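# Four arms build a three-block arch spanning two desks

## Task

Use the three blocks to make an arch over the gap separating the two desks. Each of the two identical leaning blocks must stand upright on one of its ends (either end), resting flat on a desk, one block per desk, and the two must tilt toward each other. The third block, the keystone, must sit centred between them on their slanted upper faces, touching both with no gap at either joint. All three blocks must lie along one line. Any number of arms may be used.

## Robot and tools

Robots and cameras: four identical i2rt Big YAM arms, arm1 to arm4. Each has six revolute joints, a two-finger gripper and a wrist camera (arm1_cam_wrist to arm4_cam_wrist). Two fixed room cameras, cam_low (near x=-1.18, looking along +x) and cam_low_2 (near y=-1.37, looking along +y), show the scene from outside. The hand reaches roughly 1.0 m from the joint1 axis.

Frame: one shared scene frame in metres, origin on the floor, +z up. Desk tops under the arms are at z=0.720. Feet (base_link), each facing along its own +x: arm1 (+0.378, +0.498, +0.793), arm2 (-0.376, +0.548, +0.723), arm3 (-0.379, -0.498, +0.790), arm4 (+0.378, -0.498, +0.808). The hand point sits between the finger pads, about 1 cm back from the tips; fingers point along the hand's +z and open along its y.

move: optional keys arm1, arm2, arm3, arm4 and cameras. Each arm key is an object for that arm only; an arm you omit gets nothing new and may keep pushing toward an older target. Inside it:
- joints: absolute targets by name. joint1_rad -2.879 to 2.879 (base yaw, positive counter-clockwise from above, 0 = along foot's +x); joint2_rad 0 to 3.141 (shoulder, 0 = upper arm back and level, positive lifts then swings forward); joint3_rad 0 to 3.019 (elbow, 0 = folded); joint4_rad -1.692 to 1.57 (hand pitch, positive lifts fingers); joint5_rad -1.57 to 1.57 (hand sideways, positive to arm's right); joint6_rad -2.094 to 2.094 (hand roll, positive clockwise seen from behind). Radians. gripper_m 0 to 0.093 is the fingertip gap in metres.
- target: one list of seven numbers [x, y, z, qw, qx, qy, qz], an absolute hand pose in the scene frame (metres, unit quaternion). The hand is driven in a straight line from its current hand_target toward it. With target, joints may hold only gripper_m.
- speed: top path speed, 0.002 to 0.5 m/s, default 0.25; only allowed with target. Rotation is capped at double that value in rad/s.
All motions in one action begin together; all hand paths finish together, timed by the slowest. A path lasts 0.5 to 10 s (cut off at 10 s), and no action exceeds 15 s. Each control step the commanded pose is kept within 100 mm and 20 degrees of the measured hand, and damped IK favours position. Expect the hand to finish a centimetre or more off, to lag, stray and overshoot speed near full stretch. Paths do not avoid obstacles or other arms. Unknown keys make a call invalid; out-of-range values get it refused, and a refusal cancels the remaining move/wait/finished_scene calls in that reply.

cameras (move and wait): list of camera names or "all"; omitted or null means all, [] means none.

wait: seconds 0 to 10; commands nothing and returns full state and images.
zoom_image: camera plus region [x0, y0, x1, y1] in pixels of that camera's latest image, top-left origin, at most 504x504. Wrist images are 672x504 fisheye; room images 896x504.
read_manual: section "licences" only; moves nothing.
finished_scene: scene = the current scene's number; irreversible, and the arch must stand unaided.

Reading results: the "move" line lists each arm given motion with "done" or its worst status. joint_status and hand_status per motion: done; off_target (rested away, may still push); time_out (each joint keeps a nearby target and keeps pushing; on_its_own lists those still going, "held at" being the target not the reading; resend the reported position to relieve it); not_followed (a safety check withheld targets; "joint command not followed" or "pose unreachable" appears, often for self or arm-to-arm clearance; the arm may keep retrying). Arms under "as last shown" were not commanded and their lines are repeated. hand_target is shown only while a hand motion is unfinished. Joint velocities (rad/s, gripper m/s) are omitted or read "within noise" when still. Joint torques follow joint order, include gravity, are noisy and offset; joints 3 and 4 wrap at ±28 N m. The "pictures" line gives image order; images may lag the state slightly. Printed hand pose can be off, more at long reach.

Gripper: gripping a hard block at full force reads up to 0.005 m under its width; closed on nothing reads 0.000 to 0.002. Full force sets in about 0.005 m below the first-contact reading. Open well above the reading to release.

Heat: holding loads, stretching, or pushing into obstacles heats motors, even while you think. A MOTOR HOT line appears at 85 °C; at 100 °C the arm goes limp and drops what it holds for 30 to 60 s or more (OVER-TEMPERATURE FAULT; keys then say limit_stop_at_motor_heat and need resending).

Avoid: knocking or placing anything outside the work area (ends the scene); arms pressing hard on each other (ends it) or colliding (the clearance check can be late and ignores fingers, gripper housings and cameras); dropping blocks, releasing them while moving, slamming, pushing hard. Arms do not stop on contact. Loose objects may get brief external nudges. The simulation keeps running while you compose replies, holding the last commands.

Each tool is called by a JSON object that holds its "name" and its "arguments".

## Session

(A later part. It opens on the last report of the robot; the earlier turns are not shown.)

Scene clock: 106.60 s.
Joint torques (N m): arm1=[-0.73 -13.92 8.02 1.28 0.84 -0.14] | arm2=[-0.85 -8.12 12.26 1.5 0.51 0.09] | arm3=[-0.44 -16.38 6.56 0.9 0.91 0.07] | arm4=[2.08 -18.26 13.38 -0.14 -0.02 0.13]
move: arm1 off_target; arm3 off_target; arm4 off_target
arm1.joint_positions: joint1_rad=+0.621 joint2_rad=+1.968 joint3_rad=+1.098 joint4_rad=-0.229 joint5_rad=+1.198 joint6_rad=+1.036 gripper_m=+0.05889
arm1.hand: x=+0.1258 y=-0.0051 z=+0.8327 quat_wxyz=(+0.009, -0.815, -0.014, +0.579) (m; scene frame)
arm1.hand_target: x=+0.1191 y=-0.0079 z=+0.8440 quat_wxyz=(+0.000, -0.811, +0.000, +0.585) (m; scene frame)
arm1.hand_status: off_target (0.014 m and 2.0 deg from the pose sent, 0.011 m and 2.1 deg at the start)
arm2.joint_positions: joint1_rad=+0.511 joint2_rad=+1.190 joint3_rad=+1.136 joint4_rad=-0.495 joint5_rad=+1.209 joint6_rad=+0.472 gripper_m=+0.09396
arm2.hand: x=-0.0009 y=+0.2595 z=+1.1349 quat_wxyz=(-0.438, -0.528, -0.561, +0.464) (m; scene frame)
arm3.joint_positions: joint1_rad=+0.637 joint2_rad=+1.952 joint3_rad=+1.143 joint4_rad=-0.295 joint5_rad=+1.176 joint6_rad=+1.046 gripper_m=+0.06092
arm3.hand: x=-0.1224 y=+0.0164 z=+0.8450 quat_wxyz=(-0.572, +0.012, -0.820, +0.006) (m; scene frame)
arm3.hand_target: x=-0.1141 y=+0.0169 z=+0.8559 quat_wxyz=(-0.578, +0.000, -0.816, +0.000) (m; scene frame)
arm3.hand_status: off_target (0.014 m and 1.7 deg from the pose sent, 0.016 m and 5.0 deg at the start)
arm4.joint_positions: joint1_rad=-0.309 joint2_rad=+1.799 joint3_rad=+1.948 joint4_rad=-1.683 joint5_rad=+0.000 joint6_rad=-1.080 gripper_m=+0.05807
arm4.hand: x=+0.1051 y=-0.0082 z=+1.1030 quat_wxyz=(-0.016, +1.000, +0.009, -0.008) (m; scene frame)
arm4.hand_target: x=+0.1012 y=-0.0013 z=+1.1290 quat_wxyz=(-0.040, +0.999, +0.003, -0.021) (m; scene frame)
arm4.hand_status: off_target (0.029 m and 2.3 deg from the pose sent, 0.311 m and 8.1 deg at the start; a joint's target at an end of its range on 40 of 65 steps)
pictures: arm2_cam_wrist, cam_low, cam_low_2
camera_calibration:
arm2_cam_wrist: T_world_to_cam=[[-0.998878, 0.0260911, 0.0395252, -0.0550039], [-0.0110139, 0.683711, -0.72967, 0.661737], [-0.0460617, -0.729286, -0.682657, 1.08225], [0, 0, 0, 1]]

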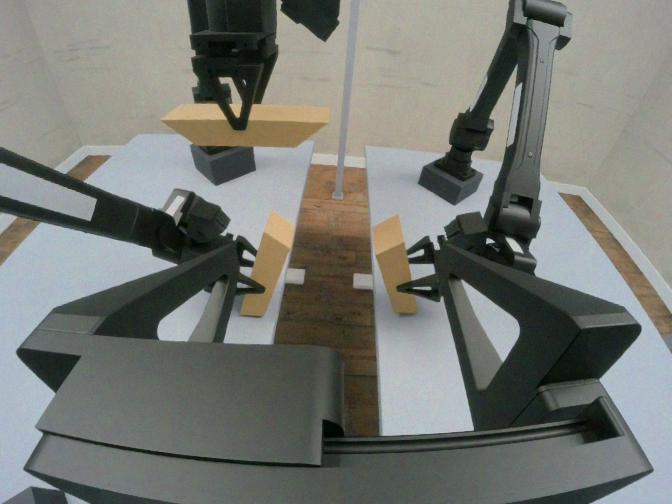

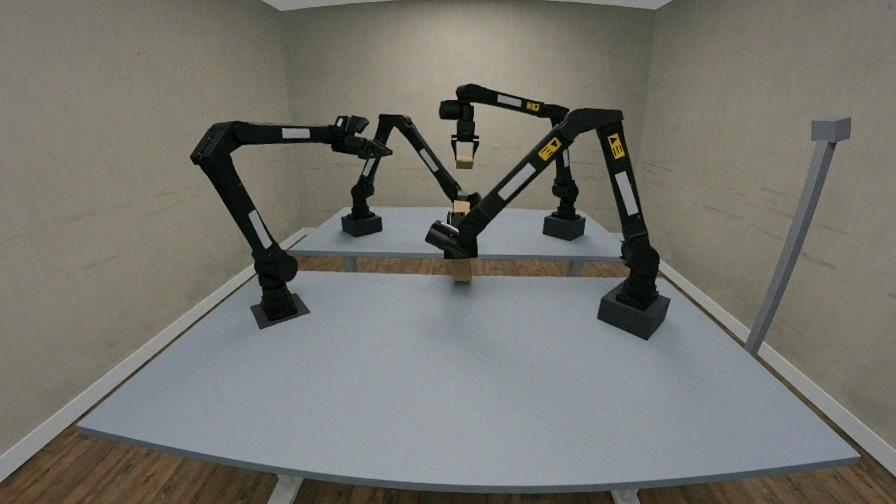

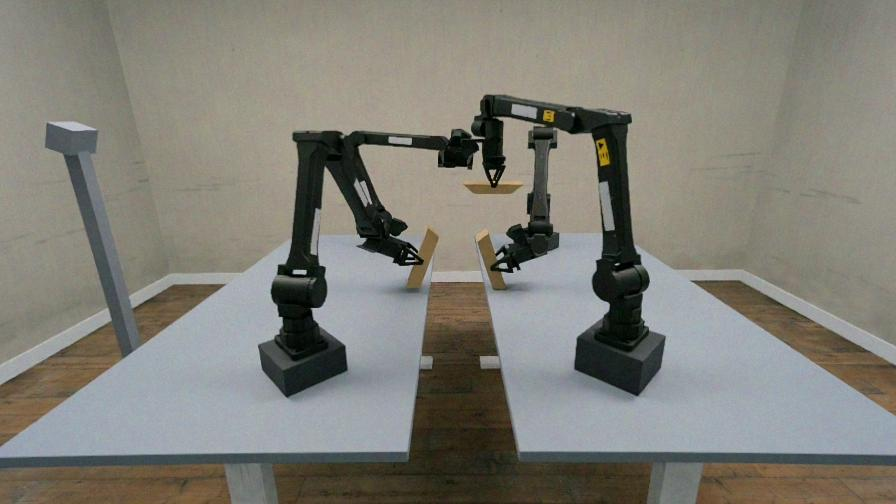

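{"name": "move", "arguments": {"arm4": {"target":[0.0,-0.003,1.02,0,1,0,0],"speed":0.2}, "arm3": {"target":[-0.114,0.017,0.85,0.5779,0,0.8161,0],"speed":0.05}, "arm1": {"target":[0.119,-0.008,0.842,0,0.815,0,-0.579],"speed":0.05}, "cameras": ["cam_low_2","arm2_cam_wrist","cam_low"]}}

{"name": "zoom_image", "arguments": {"camera": "cam_low_2", "region": [400, 200, 520, 300]}}

{"name": "zoom_image", "arguments": {"camera": "arm2_cam_wrist", "region": [225, 175, 425, 325]}}

{"name": "zoom_image", "arguments": {"camera": "cam_low", "region": [430, 180, 500, 300]}}

Scene clock: 110.83 s.
Joint torques (N m): arm1=[-0.85 -13.98 8.4 0.54 0.83 0] | arm2=[-0.73 -8.23 12.23 1.52 0.49 0.09] | arm3=[-0.79 -15.91 6.28 1.02 0.92 0.06] | arm4=[2.02 -21.89 13.12 0.62 -0.09 0.11]
move: arm1 off_target; arm3 off_target; arm4 off_target
arm1.joint_positions: joint1_rad=+0.621 joint2_rad=+1.968 joint3_rad=+1.097 joint4_rad=-0.229 joint5_rad=+1.184 joint6_rad=+1.036 gripper_m=+0.05889
arm1.hand: x=+0.1265 y=-0.0061 z=+0.8306 quat_wxyz=(+0.006, -0.819, -0.016, +0.574) (m; scene frame)
arm1.hand_target: x=+0.1191 y=-0.0078 z=+0.8418 quat_wxyz=(+0.000, -0.815, +0.000, +0.579) (m; scene frame)
arm1.hand_status: off_target (0.014 m and 2.1 deg from the pose sent, 0.012 m and 1.9 deg at the start)
arm2: as last shown
arm3.joint_positions: joint1_rad=+0.637 joint2_rad=+1.960 joint3_rad=+1.143 joint4_rad=-0.283 joint5_rad=+1.174 joint6_rad=+1.046 gripper_m=+0.06091
arm3.hand: x=-0.1223 y=+0.0173 z=+0.8412 quat_wxyz=(-0.572, +0.011, -0.820, +0.004) (m; scene frame)
arm3.hand_target: x=-0.1142 y=+0.0170 z=+0.8498 quat_wxyz=(-0.577, +0.000, -0.816, +0.000) (m; scene frame)
arm3.hand_status: off_target (0.012 m and 1.6 deg from the pose sent, 0.010 m and 1.7 deg at the start)
arm4.joint_positions: joint1_rad=-0.168 joint2_rad=+2.006 joint3_rad=+1.953 joint4_rad=-1.605 joint5_rad=-0.001 joint6_rad=-0.926 gripper_m=+0.05807
arm4.hand: x=+0.0129 y=-0.0176 z=+0.9876 quat_wxyz=(+0.036, +0.999, +0.002, +0.026) (m; scene frame)
arm4.hand_target: x=+0.0014 y=-0.0047 z=+1.0205 quat_wxyz=(+0.000, +1.000, -0.003, -0.001) (m; scene frame)
arm4.hand_status: off_target (0.038 m and 5.1 deg from the pose sent, 0.134 m and 2.3 deg at the start)
pictures: arm2_cam_wrist, cam_low, cam_low_2
camera_calibration:
arm2_cam_wrist: T_world_to_cam=[[-0.998878, 0.0260911, 0.0395252, -0.0550039], [-0.0110139, 0.683711, -0.72967, 0.661737], [-0.0460617, -0.729286, -0.682657, 1.08225], [0, 0, 0, 1]]

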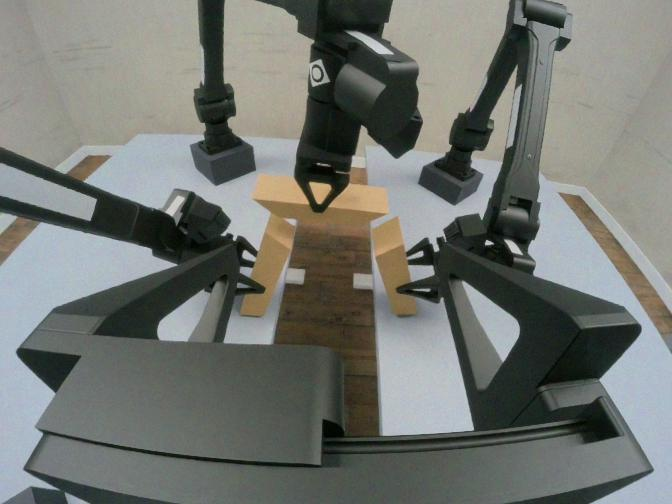

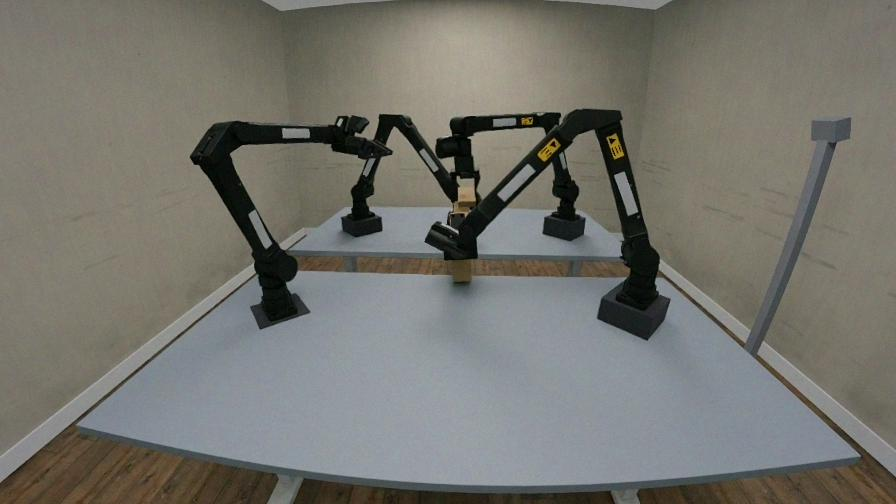

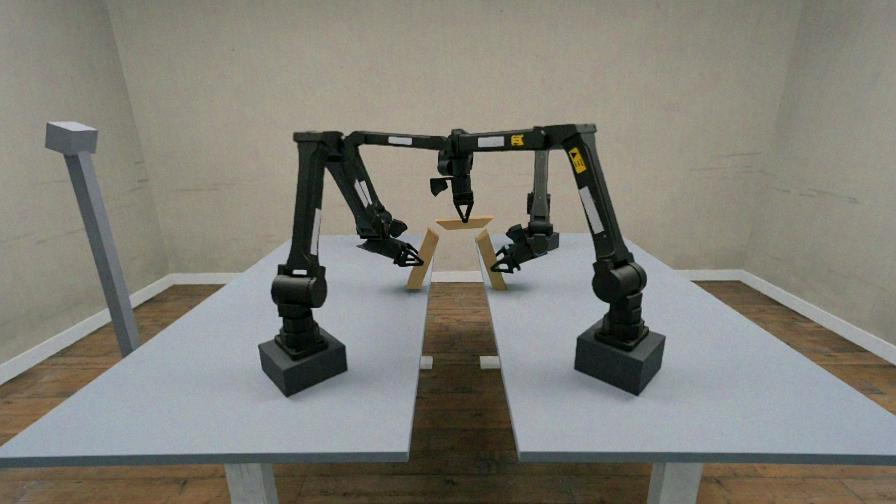

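Scaled by 4.200 from the camera's 896x504 image, which has a finer 1280x720 frame.

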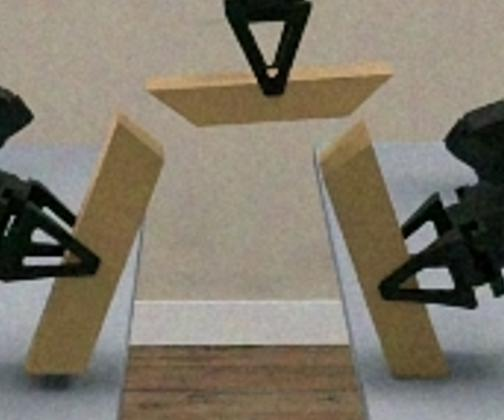

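Scaled by 2.520 from the camera's 672x504 image, which has a finer 960x720 frame.

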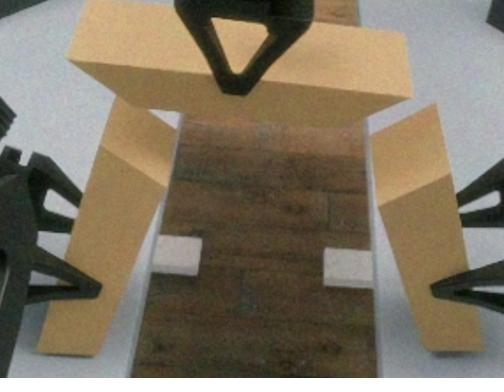

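Scaled by 4.200 from the camera's 896x504 image, which has a finer 1280x720 frame.

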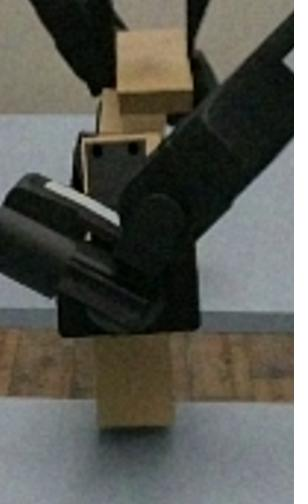

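{"name": "move", "arguments": {"arm4": {"target":[-0.0215,0.0055,1.016,-0.028,0.999,0,-0.02],"speed":0.1}, "arm1": {"target":[0.119,-0.008,0.84,0,0.815,0,-0.579],"speed":0.05}, "cameras": ["cam_low_2","arm2_cam_wrist","cam_low"]}}

{"name": "zoom_image", "arguments": {"camera": "cam_low_2", "region": [400, 200, 520, 300]}}

{"name": "zoom_image", "arguments": {"camera": "arm2_cam_wrist", "region": [225, 175, 425, 325]}}

{"name": "zoom_image", "arguments": {"camera": "cam_low", "region": [430, 180, 500, 300]}}

Scene clock: 115.50 s.
Joint torques (N m): arm1=[-0.79 -13.86 8.29 0.72 0.86 0.01] | arm2=[-0.67 -8.47 12.26 1.59 0.48 0.11] | arm3=[-0.44 -16.15 6.24 1.03 0.91 0.05] | arm4=[2.61 -21.25 13.44 0.94 0 0.12]
move: arm1 off_target; arm4 off_target
arm1.joint_positions: joint1_rad=+0.621 joint2_rad=+1.970 joint3_rad=+1.097 joint4_rad=-0.229 joint5_rad=+1.184 joint6_rad=+1.036 gripper_m=+0.05889
arm1.hand: x=+0.1266 y=-0.0059 z=+0.8296 quat_wxyz=(+0.007, -0.819, -0.016, +0.574) (m; scene frame)
arm1.hand_target: x=+0.1191 y=-0.0079 z=+0.8401 quat_wxyz=(+0.000, -0.815, +0.000, +0.579) (m; scene frame)
arm1.hand_status: off_target (0.013 m and 2.2 deg from the pose sent, 0.012 m and 2.1 deg at the start)
arm2, arm3: as last shown
arm4.joint_positions: joint1_rad=-0.156 joint2_rad=+2.006 joint3_rad=+1.953 joint4_rad=-1.533 joint5_rad=+0.000 joint6_rad=-0.913 gripper_m=+0.05807
arm4.hand: x=-0.0036 y=-0.0080 z=+0.9866 quat_wxyz=(+0.006, +1.000, +0.002, +0.005) (m; scene frame)
arm4.hand_target: x=-0.0200 y=+0.0039 z=+1.0164 quat_wxyz=(-0.028, +0.999, +0.001, -0.021) (m; scene frame)
arm4.hand_status: off_target (0.037 m and 4.9 deg from the pose sent, 0.050 m and 9.0 deg at the start)
pictures: arm2_cam_wrist, cam_low, cam_low_2
camera_calibration:
arm2_cam_wrist: T_world_to_cam=[[-0.998878, 0.0260911, 0.0395252, -0.0550039], [-0.0110139, 0.683711, -0.72967, 0.661737], [-0.0460617, -0.729286, -0.682657, 1.08225], [0, 0, 0, 1]]

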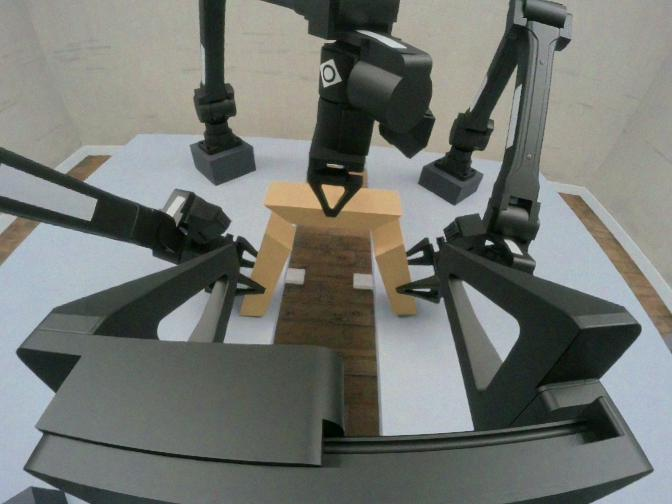

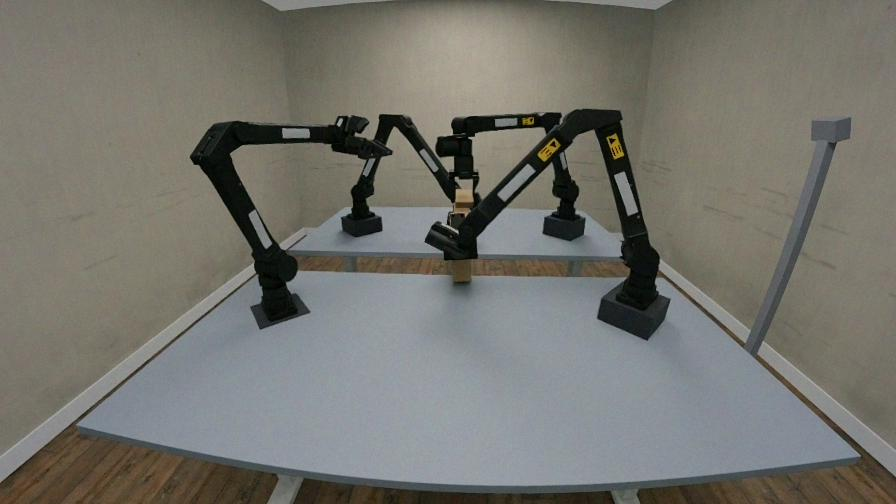

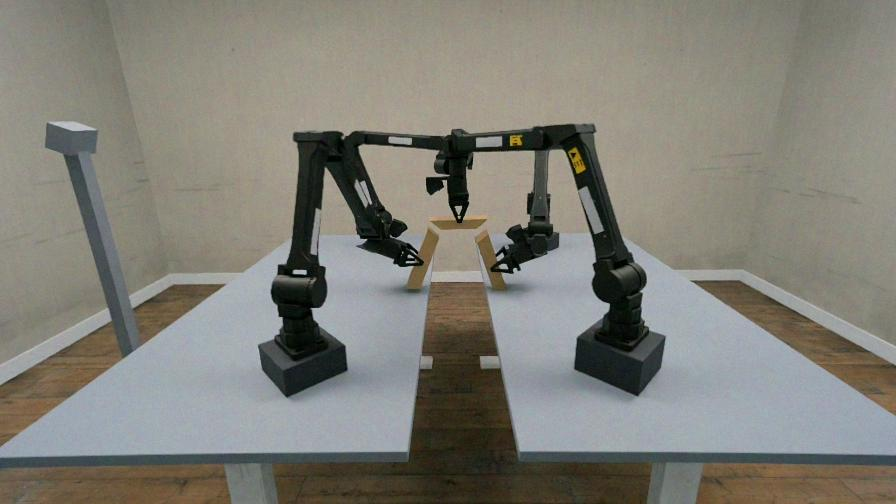

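Scaled by 4.200 from the camera's 896x504 image, which has a finer 1280x720 frame.

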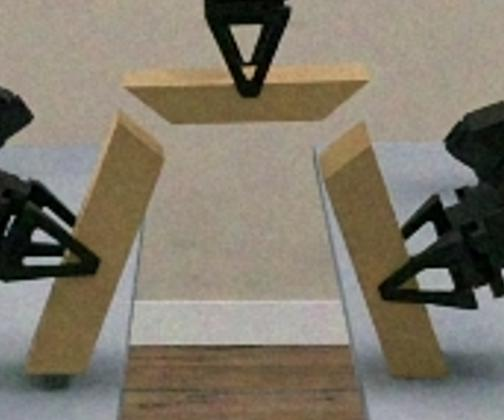

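Scaled by 2.520 from the camera's 672x504 image, which has a finer 960x720 frame.

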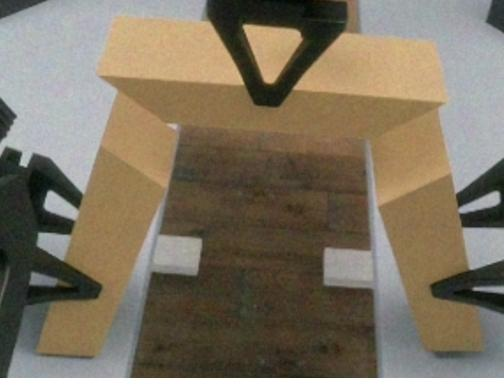

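Scaled by 4.200 from the camera's 896x504 image, which has a finer 1280x720 frame.

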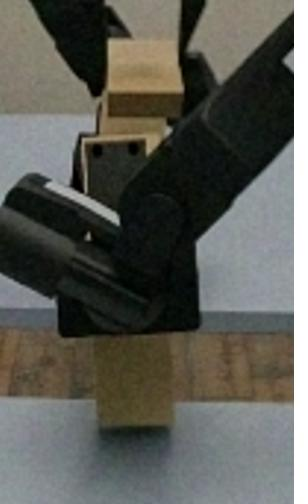

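{"name": "move", "arguments": {"arm4": {"target":[-0.024,0.008,0.988,-0.028,0.999,0,-0.029],"speed":0.06}, "arm1": {"target":[0.119,-0.008,0.839,0,0.815,0,-0.579],"speed":0.05}, "cameras": ["cam_low_2","arm2_cam_wrist","cam_low"]}}

{"name": "zoom_image", "arguments": {"camera": "cam_low_2", "region": [400, 200, 520, 300]}}

{"name": "zoom_image", "arguments": {"camera": "arm2_cam_wrist", "region": [225, 175, 425, 325]}}

{"name": "zoom_image", "arguments": {"camera": "cam_low", "region": [430, 180, 500, 300]}}

Scene clock: 119.43 s.
Joint torques (N m): arm1=[-0.85 -13.63 8.34 0.83 0.85 0] | arm2=[-0.67 -8.29 12.25 1.47 0.48 0.1] | arm3=[-0.44 -16.44 6.2 1.11 0.92 0.07] | arm4=[2.32 -20.78 9.63 1.2 -0.19 0.12]
move: arm1 off_target; arm4 done
arm1.joint_positions: joint1_rad=+0.621 joint2_rad=+1.970 joint3_rad=+1.097 joint4_rad=-0.229 joint5_rad=+1.184 joint6_rad=+1.036 gripper_m=+0.05889
arm1.hand: x=+0.1266 y=-0.0059 z=+0.8294 quat_wxyz=(+0.007, -0.819, -0.016, +0.574) (m; scene frame)
arm1.hand_target: x=+0.1191 y=-0.0078 z=+0.8389 quat_wxyz=(+0.000, -0.815, +0.000, +0.579) (m; scene frame)
arm1.hand_status: off_target (0.012 m and 2.2 deg from the pose sent, 0.012 m and 2.2 deg at the start)
arm2, arm3: as last shown
arm4.joint_positions: joint1_rad=-0.156 joint2_rad=+2.007 joint3_rad=+1.948 joint4_rad=-1.458 joint5_rad=-0.009 joint6_rad=-0.912 gripper_m=+0.05807
arm4.hand: x=-0.0154 y=+0.0047 z=+0.9850 quat_wxyz=(-0.019, +1.000, +0.002, -0.020) (m; scene frame)
arm4.hand_target: x=-0.0238 y=+0.0077 z=+0.9880 quat_wxyz=(-0.028, +0.999, -0.001, -0.029) (m; scene frame)
arm4.hand_status: done (0.010 m and 1.5 deg from the pose sent, 0.026 m and 5.6 deg at the start)
pictures: arm2_cam_wrist, cam_low, cam_low_2
camera_calibration:
arm2_cam_wrist: T_world_to_cam=[[-0.998878, 0.0260911, 0.0395252, -0.0550039], [-0.0110139, 0.683711, -0.72967, 0.661737], [-0.0460617, -0.729286, -0.682657, 1.08225], [0, 0, 0, 1]]

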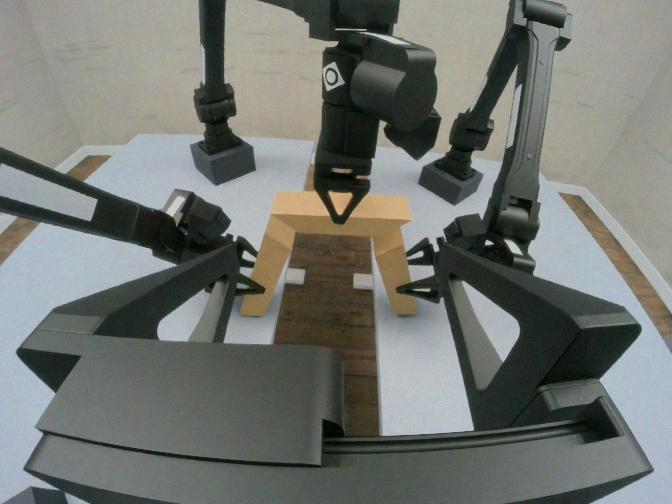

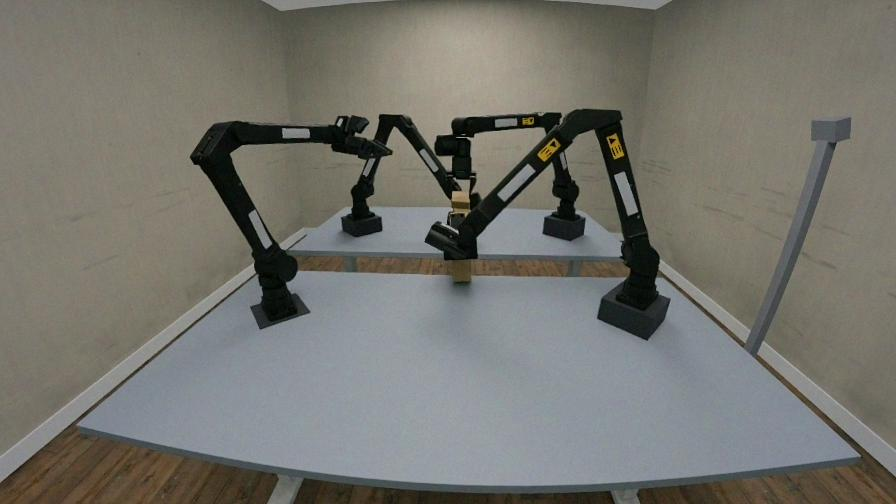

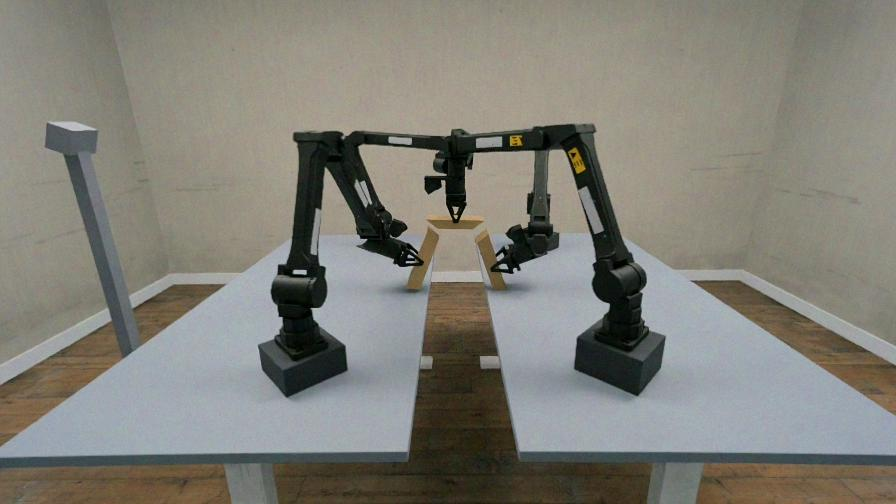

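Scaled by 4.200 from the camera's 896x504 image, which has a finer 1280x720 frame.

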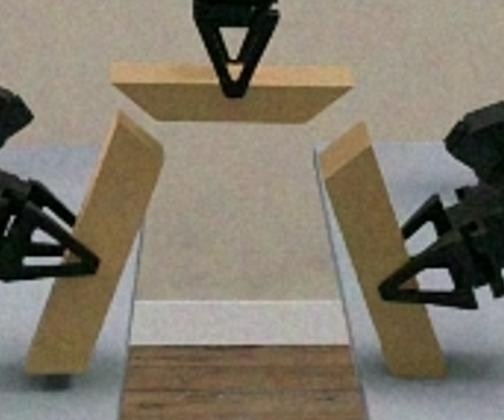

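Scaled by 2.520 from the camera's 672x504 image, which has a finer 960x720 frame.

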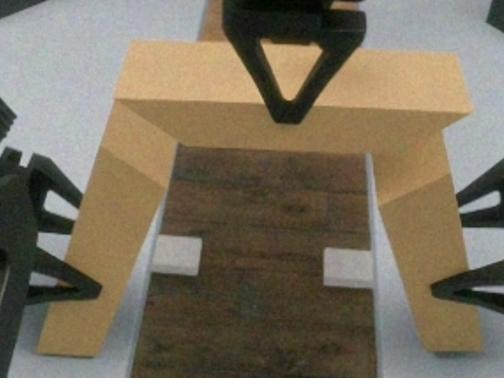

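Scaled by 4.200 from the camera's 896x504 image, which has a finer 1280x720 frame.

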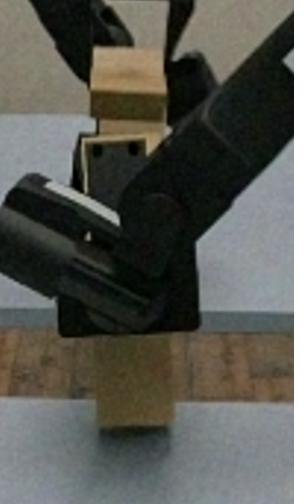

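{"name": "move", "arguments": {"arm4": {"target":[-0.018,0.004,1.03,-0.022,0.999,0,-0.026],"speed":0.1}, "cameras": ["cam_low_2"]}}

{"name": "move", "arguments": {"arm4": {"target":[-0.018,0.004,0.978,-0.022,0.999,0,-0.026],"speed":0.08}, "cameras": ["cam_low_2","arm2_cam_wrist","cam_low"]}}

{"name": "zoom_image", "arguments": {"camera": "cam_low_2", "region": [400, 200, 520, 300]}}

{"name": "zoom_image", "arguments": {"camera": "arm2_cam_wrist", "region": [225, 175, 425, 325]}}

{"name": "zoom_image", "arguments": {"camera": "cam_low", "region": [430, 180, 500, 300]}}

Scene clock: 122.83 s.
move: arm4 off_target
arm4.hand_status: off_target (0.037 m and 3.7 deg from the pose sent, 0.045 m and 0.8 deg at the start)
pictures: cam_low_2

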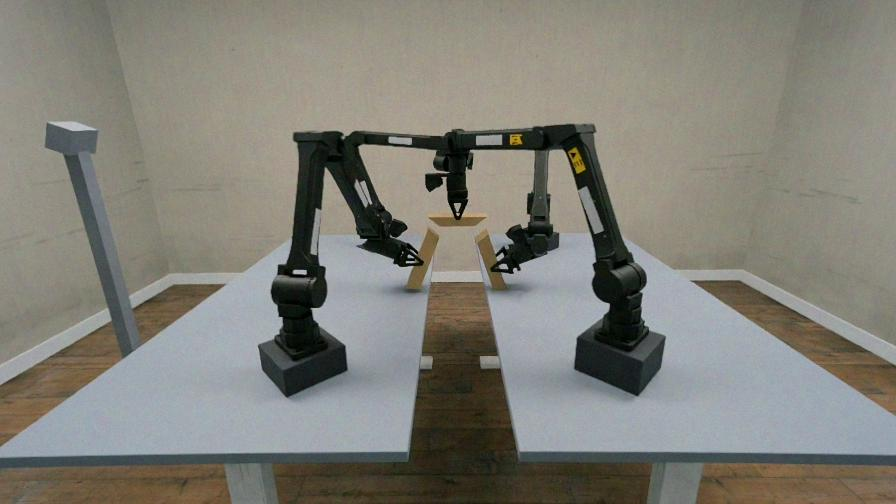

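Scene clock: 124.13 s.
Joint torques (N m): arm1=[-0.79 -13.74 8.34 0.81 0.85 0.01] | arm2=[-0.79 -8.29 12.3 1.54 0.49 0.11] | arm3=[-0.67 -16.32 6.35 1.03 0.93 0.09] | arm4=[1.96 -21.19 9.57 1.13 -0.19 0.06]
move: arm4 off_target
arm1.joint_positions: joint1_rad=+0.621 joint2_rad=+1.970 joint3_rad=+1.097 joint4_rad=-0.229 joint5_rad=+1.184 joint6_rad=+1.036 gripper_m=+0.05889
arm1.hand: x=+0.1266 y=-0.0059 z=+0.8294 quat_wxyz=(+0.007, -0.819, -0.016, +0.574) (m; scene frame)
arm2.joint_positions: joint1_rad=+0.511 joint2_rad=+1.190 joint3_rad=+1.136 joint4_rad=-0.495 joint5_rad=+1.209 joint6_rad=+0.472 gripper_m=+0.09396
arm2.hand: x=-0.0009 y=+0.2595 z=+1.1349 quat_wxyz=(-0.438, -0.528, -0.561, +0.464) (m; scene frame)
arm3.joint_positions: joint1_rad=+0.637 joint2_rad=+1.960 joint3_rad=+1.143 joint4_rad=-0.283 joint5_rad=+1.174 joint6_rad=+1.046 gripper_m=+0.06091
arm3.hand: x=-0.1223 y=+0.0173 z=+0.8412 quat_wxyz=(-0.572, +0.011, -0.820, +0.004) (m; scene frame)
arm4.joint_positions: joint1_rad=-0.156 joint2_rad=+2.007 joint3_rad=+1.908 joint4_rad=-1.440 joint5_rad=-0.012 joint6_rad=-0.912 gripper_m=+0.05807
arm4.hand: x=-0.0119 y=-0.0007 z=+0.9696 quat_wxyz=(-0.009, +1.000, +0.002, -0.015) (m; scene frame)
arm4.hand_target: x=-0.0178 y=+0.0038 z=+0.9781 quat_wxyz=(-0.022, +0.999, +0.000, -0.026) (m; scene frame)
arm4.hand_status: off_target (0.011 m and 2.0 deg from the pose sent, 0.022 m and 3.7 deg at the start)
pictures: arm2_cam_wrist, cam_low, cam_low_2
camera_calibration:
arm2_cam_wrist: T_world_to_cam=[[-0.998878, 0.0260911, 0.0395252, -0.0550039], [-0.0110139, 0.683711, -0.72967, 0.661737], [-0.0460617, -0.729286, -0.682657, 1.08225], [0, 0, 0, 1]]

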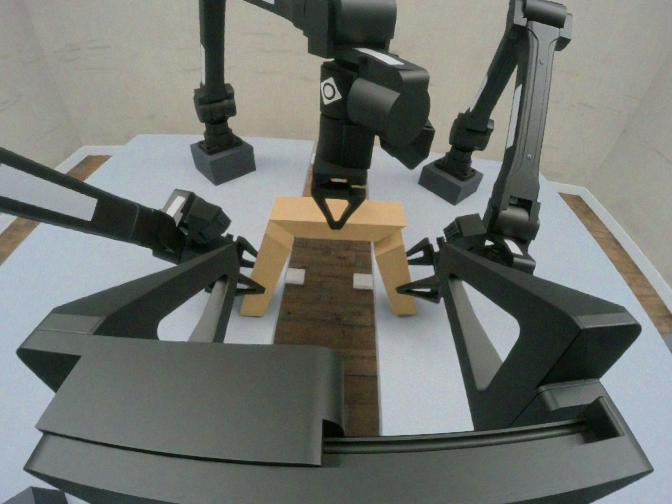

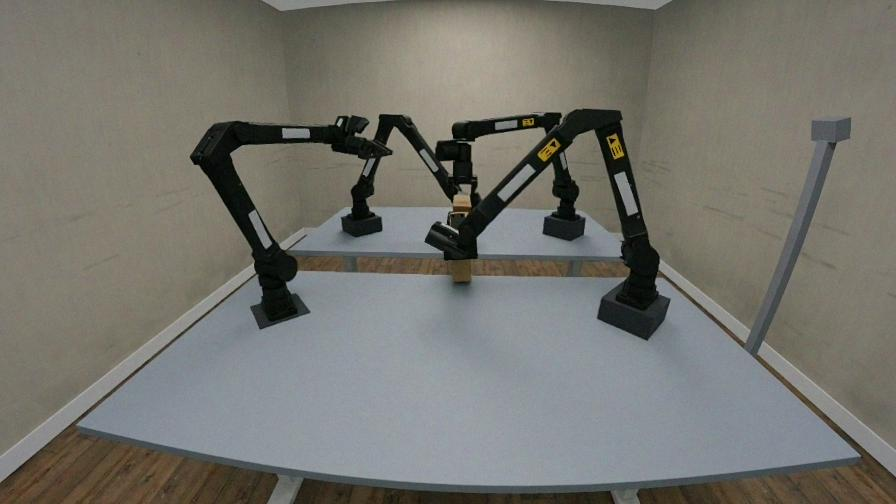

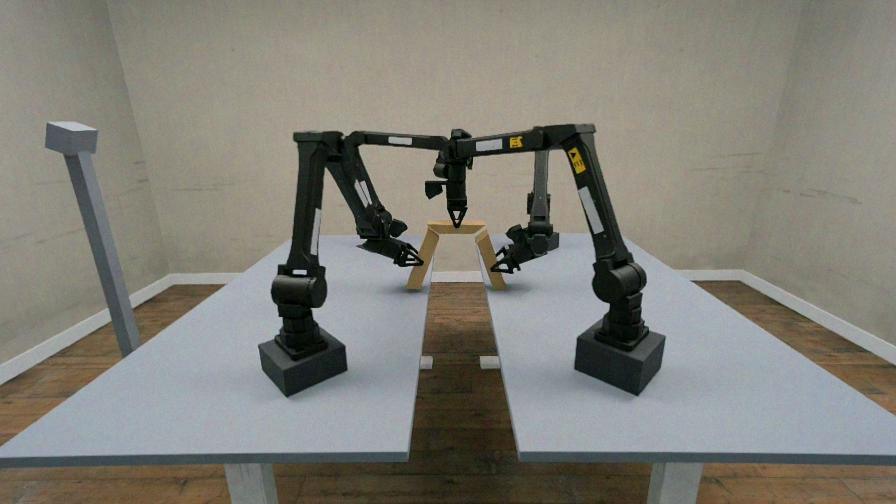

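Scaled by 4.200 from the camera's 896x504 image, which has a finer 1280x720 frame.

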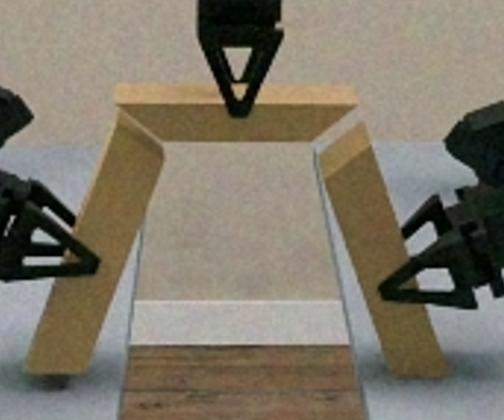

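Scaled by 2.520 from the camera's 672x504 image, which has a finer 960x720 frame.

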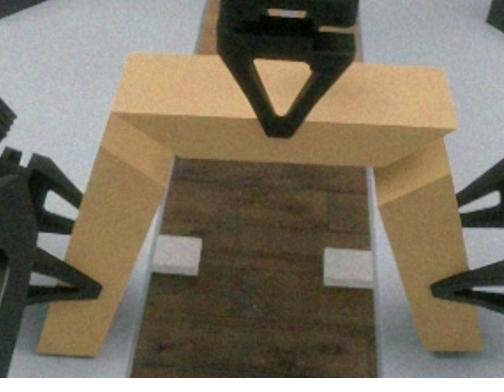

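Scaled by 4.200 from the camera's 896x504 image, which has a finer 1280x720 frame.

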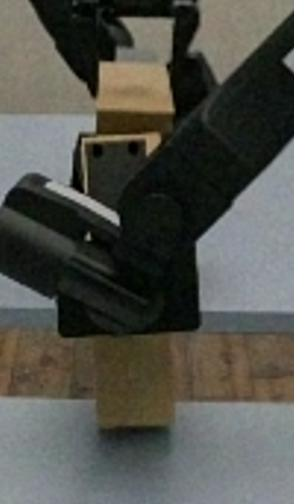

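{"name": "move", "arguments": {"arm4": {"target":[-0.013,0.0,0.956,-0.02,0.999,0,-0.024],"speed":0.06}, "cameras": ["cam_low_2","arm2_cam_wrist","cam_low"]}}

{"name": "zoom_image", "arguments": {"camera": "cam_low_2", "region": [400, 200, 520, 300]}}

{"name": "zoom_image", "arguments": {"camera": "arm2_cam_wrist", "region": [245, 190, 425, 290]}}

{"name": "zoom_image", "arguments": {"camera": "cam_low", "region": [430, 180, 500, 300]}}

Scene clock: 126.67 s.
Joint torques (N m): arm1=[-0.91 -13.68 8.32 0.8 0.85 0] | arm2=[-1.03 -8.47 12.29 1.51 0.49 0.1] | arm3=[-0.44 -16.38 6.49 1.07 1.03 0.07] | arm4=[2.02 -21.77 9.46 1.03 -0.15 0.04]
move: arm4 off_target
arm1, arm2: as last shown
arm3.joint_positions: joint1_rad=+0.637 joint2_rad=+1.963 joint3_rad=+1.140 joint4_rad=-0.283 joint5_rad=+1.173 joint6_rad=+1.044 gripper_m=+0.06091
arm3.hand: x=-0.1227 y=+0.0160 z=+0.8386 quat_wxyz=(-0.571, +0.014, -0.821, +0.007) (m; scene frame)
arm4.joint_positions: joint1_rad=-0.156 joint2_rad=+2.007 joint3_rad=+1.839 joint4_rad=-1.383 joint5_rad=-0.012 joint6_rad=-0.918 gripper_m=+0.05807
arm4.hand: x=-0.0079 y=-0.0058 z=+0.9434 quat_wxyz=(-0.004, +1.000, +0.005, -0.011) (m; scene frame)
arm4.hand_target: x=-0.0127 y=-0.0003 z=+0.9560 quat_wxyz=(-0.020, +1.000, +0.003, -0.024) (m; scene frame)
arm4.hand_status: off_target (0.015 m and 2.4 deg from the pose sent, 0.014 m and 1.6 deg at the start)
pictures: arm2_cam_wrist, cam_low, cam_low_2
camera_calibration:
arm2_cam_wrist: T_world_to_cam=[[-0.998878, 0.0260911, 0.0395252, -0.0550039], [-0.0110139, 0.683711, -0.72967, 0.661737], [-0.0460617, -0.729286, -0.682657, 1.08225], [0, 0, 0, 1]]

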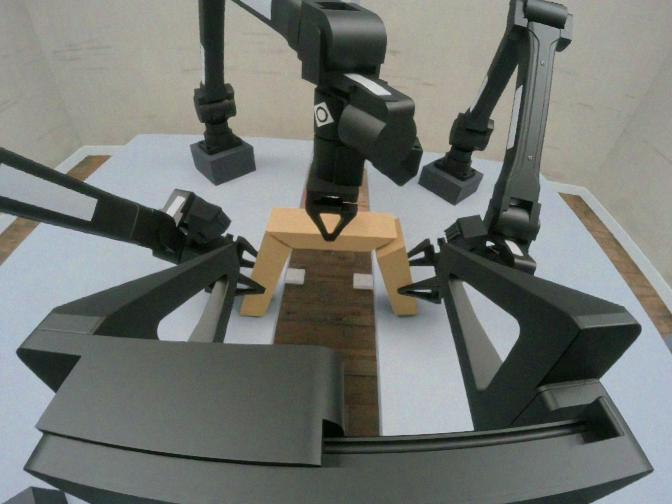

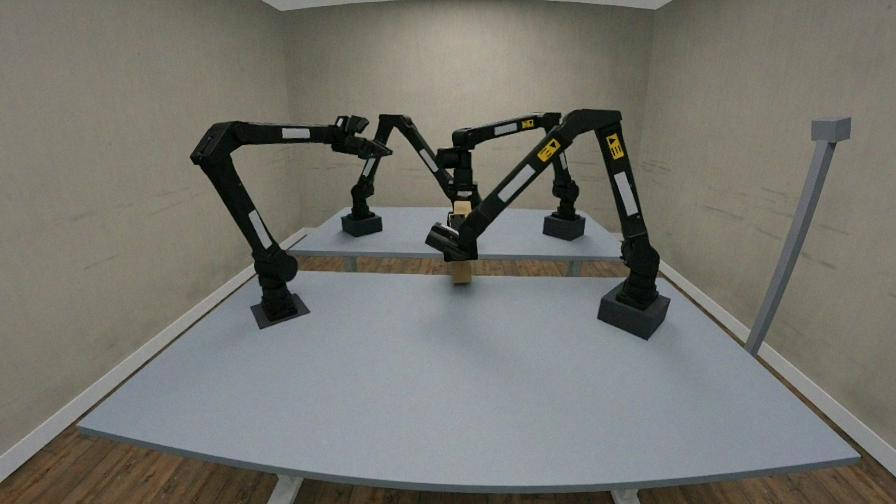

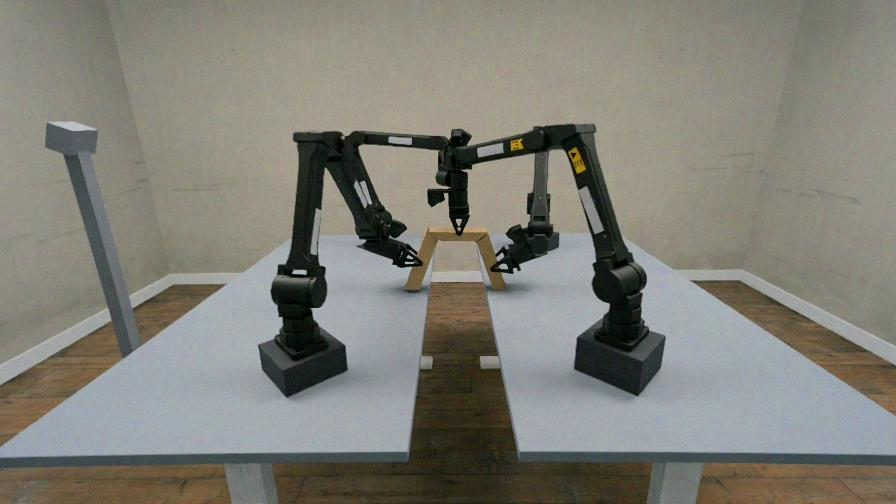

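Scaled by 4.200 from the camera's 896x504 image, which has a finer 1280x720 frame.

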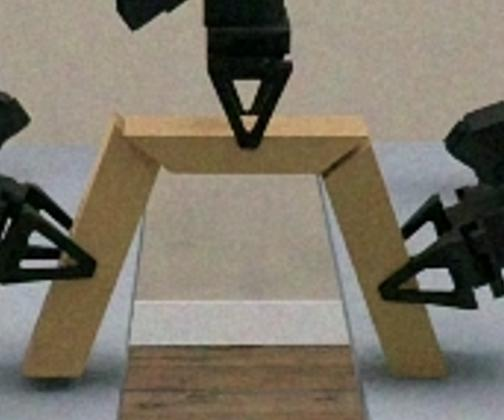

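Scaled by 2.800 from the camera's 672x504 image, which has a finer 960x720 frame.

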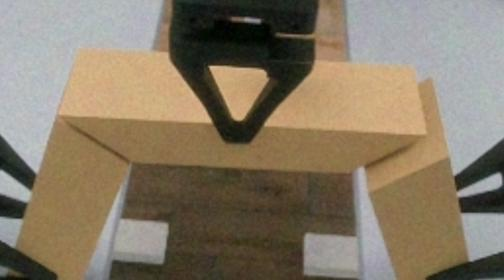

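Scaled by 4.200 from the camera's 896x504 image, which has a finer 1280x720 frame.

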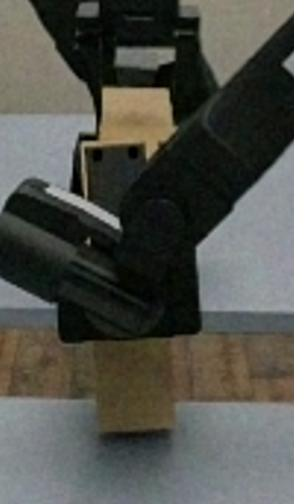

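{"name": "zoom_image", "arguments": {"camera": "cam_low_2", "region": [422, 220, 446, 248]}}

{"name": "zoom_image", "arguments": {"camera": "cam_low_2", "region": [468, 220, 496, 248]}}

{"name": "zoom_image", "arguments": {"camera": "arm2_cam_wrist", "region": [360, 200, 420, 270]}}

{"name": "zoom_image", "arguments": {"camera": "arm2_cam_wrist", "region": [245, 200, 305, 270]}}

Scaled by 18.000 from the camera's 896x504 image, which has a finer 1280x720 frame.

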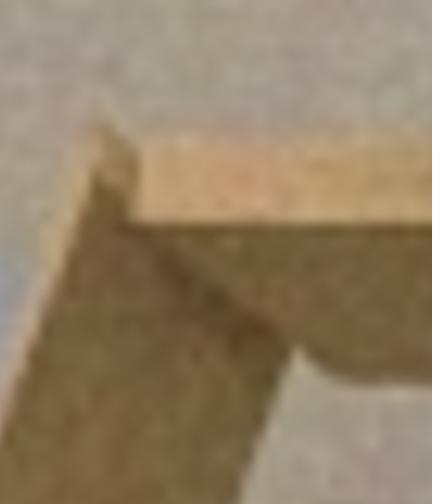

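Scaled by 18.000 from the camera's 896x504 image, which has a finer 1280x720 frame.

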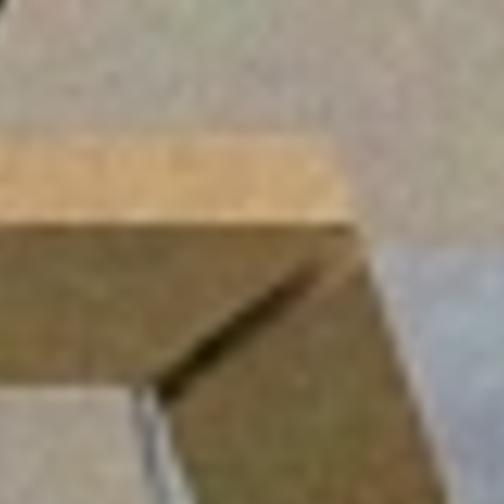

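Scaled by 7.200 from the camera's 672x504 image, which has a finer 960x720 frame.

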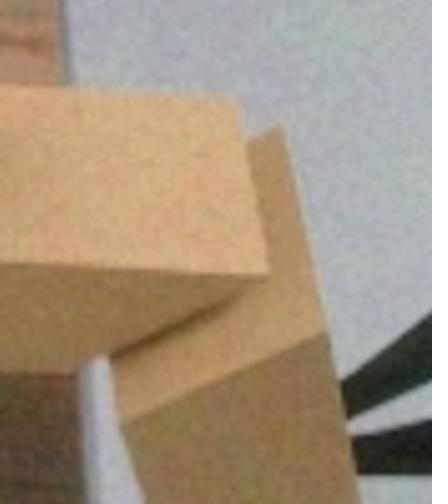

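Scaled by 7.200 from the camera's 672x504 image, which has a finer 960x720 frame.

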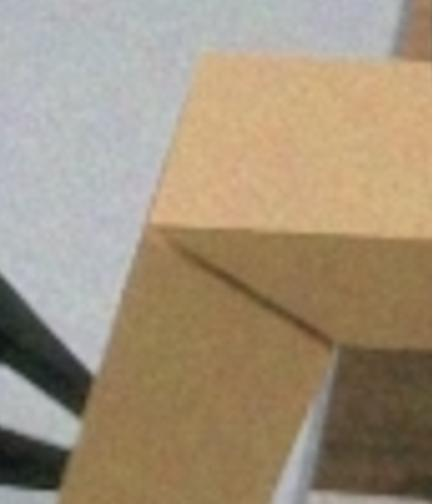

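{"name": "zoom_image", "arguments": {"camera": "cam_low", "region": [440, 195, 480, 245]}}

{"name": "zoom_image", "arguments": {"camera": "arm2_cam_wrist", "region": [360, 200, 430, 330]}}

{"name": "zoom_image", "arguments": {"camera": "arm2_cam_wrist", "region": [230, 200, 300, 330]}}

Scaled by 10.080 from the camera's 896x504 image, which has a finer 1280x720 frame.

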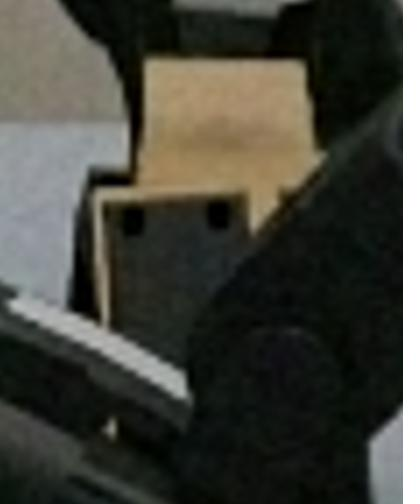

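Scaled by 3.877 from the camera's 672x504 image, which has a finer 960x720 frame.

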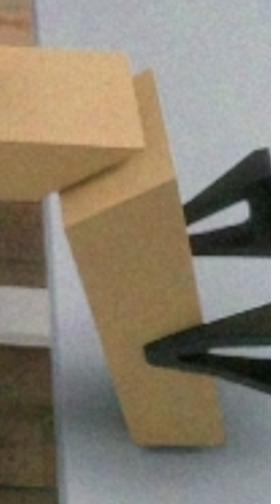

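Scaled by 3.877 from the camera's 672x504 image, which has a finer 960x720 frame.

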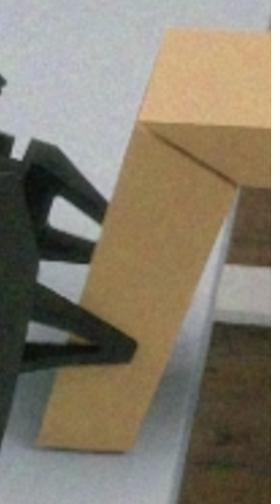

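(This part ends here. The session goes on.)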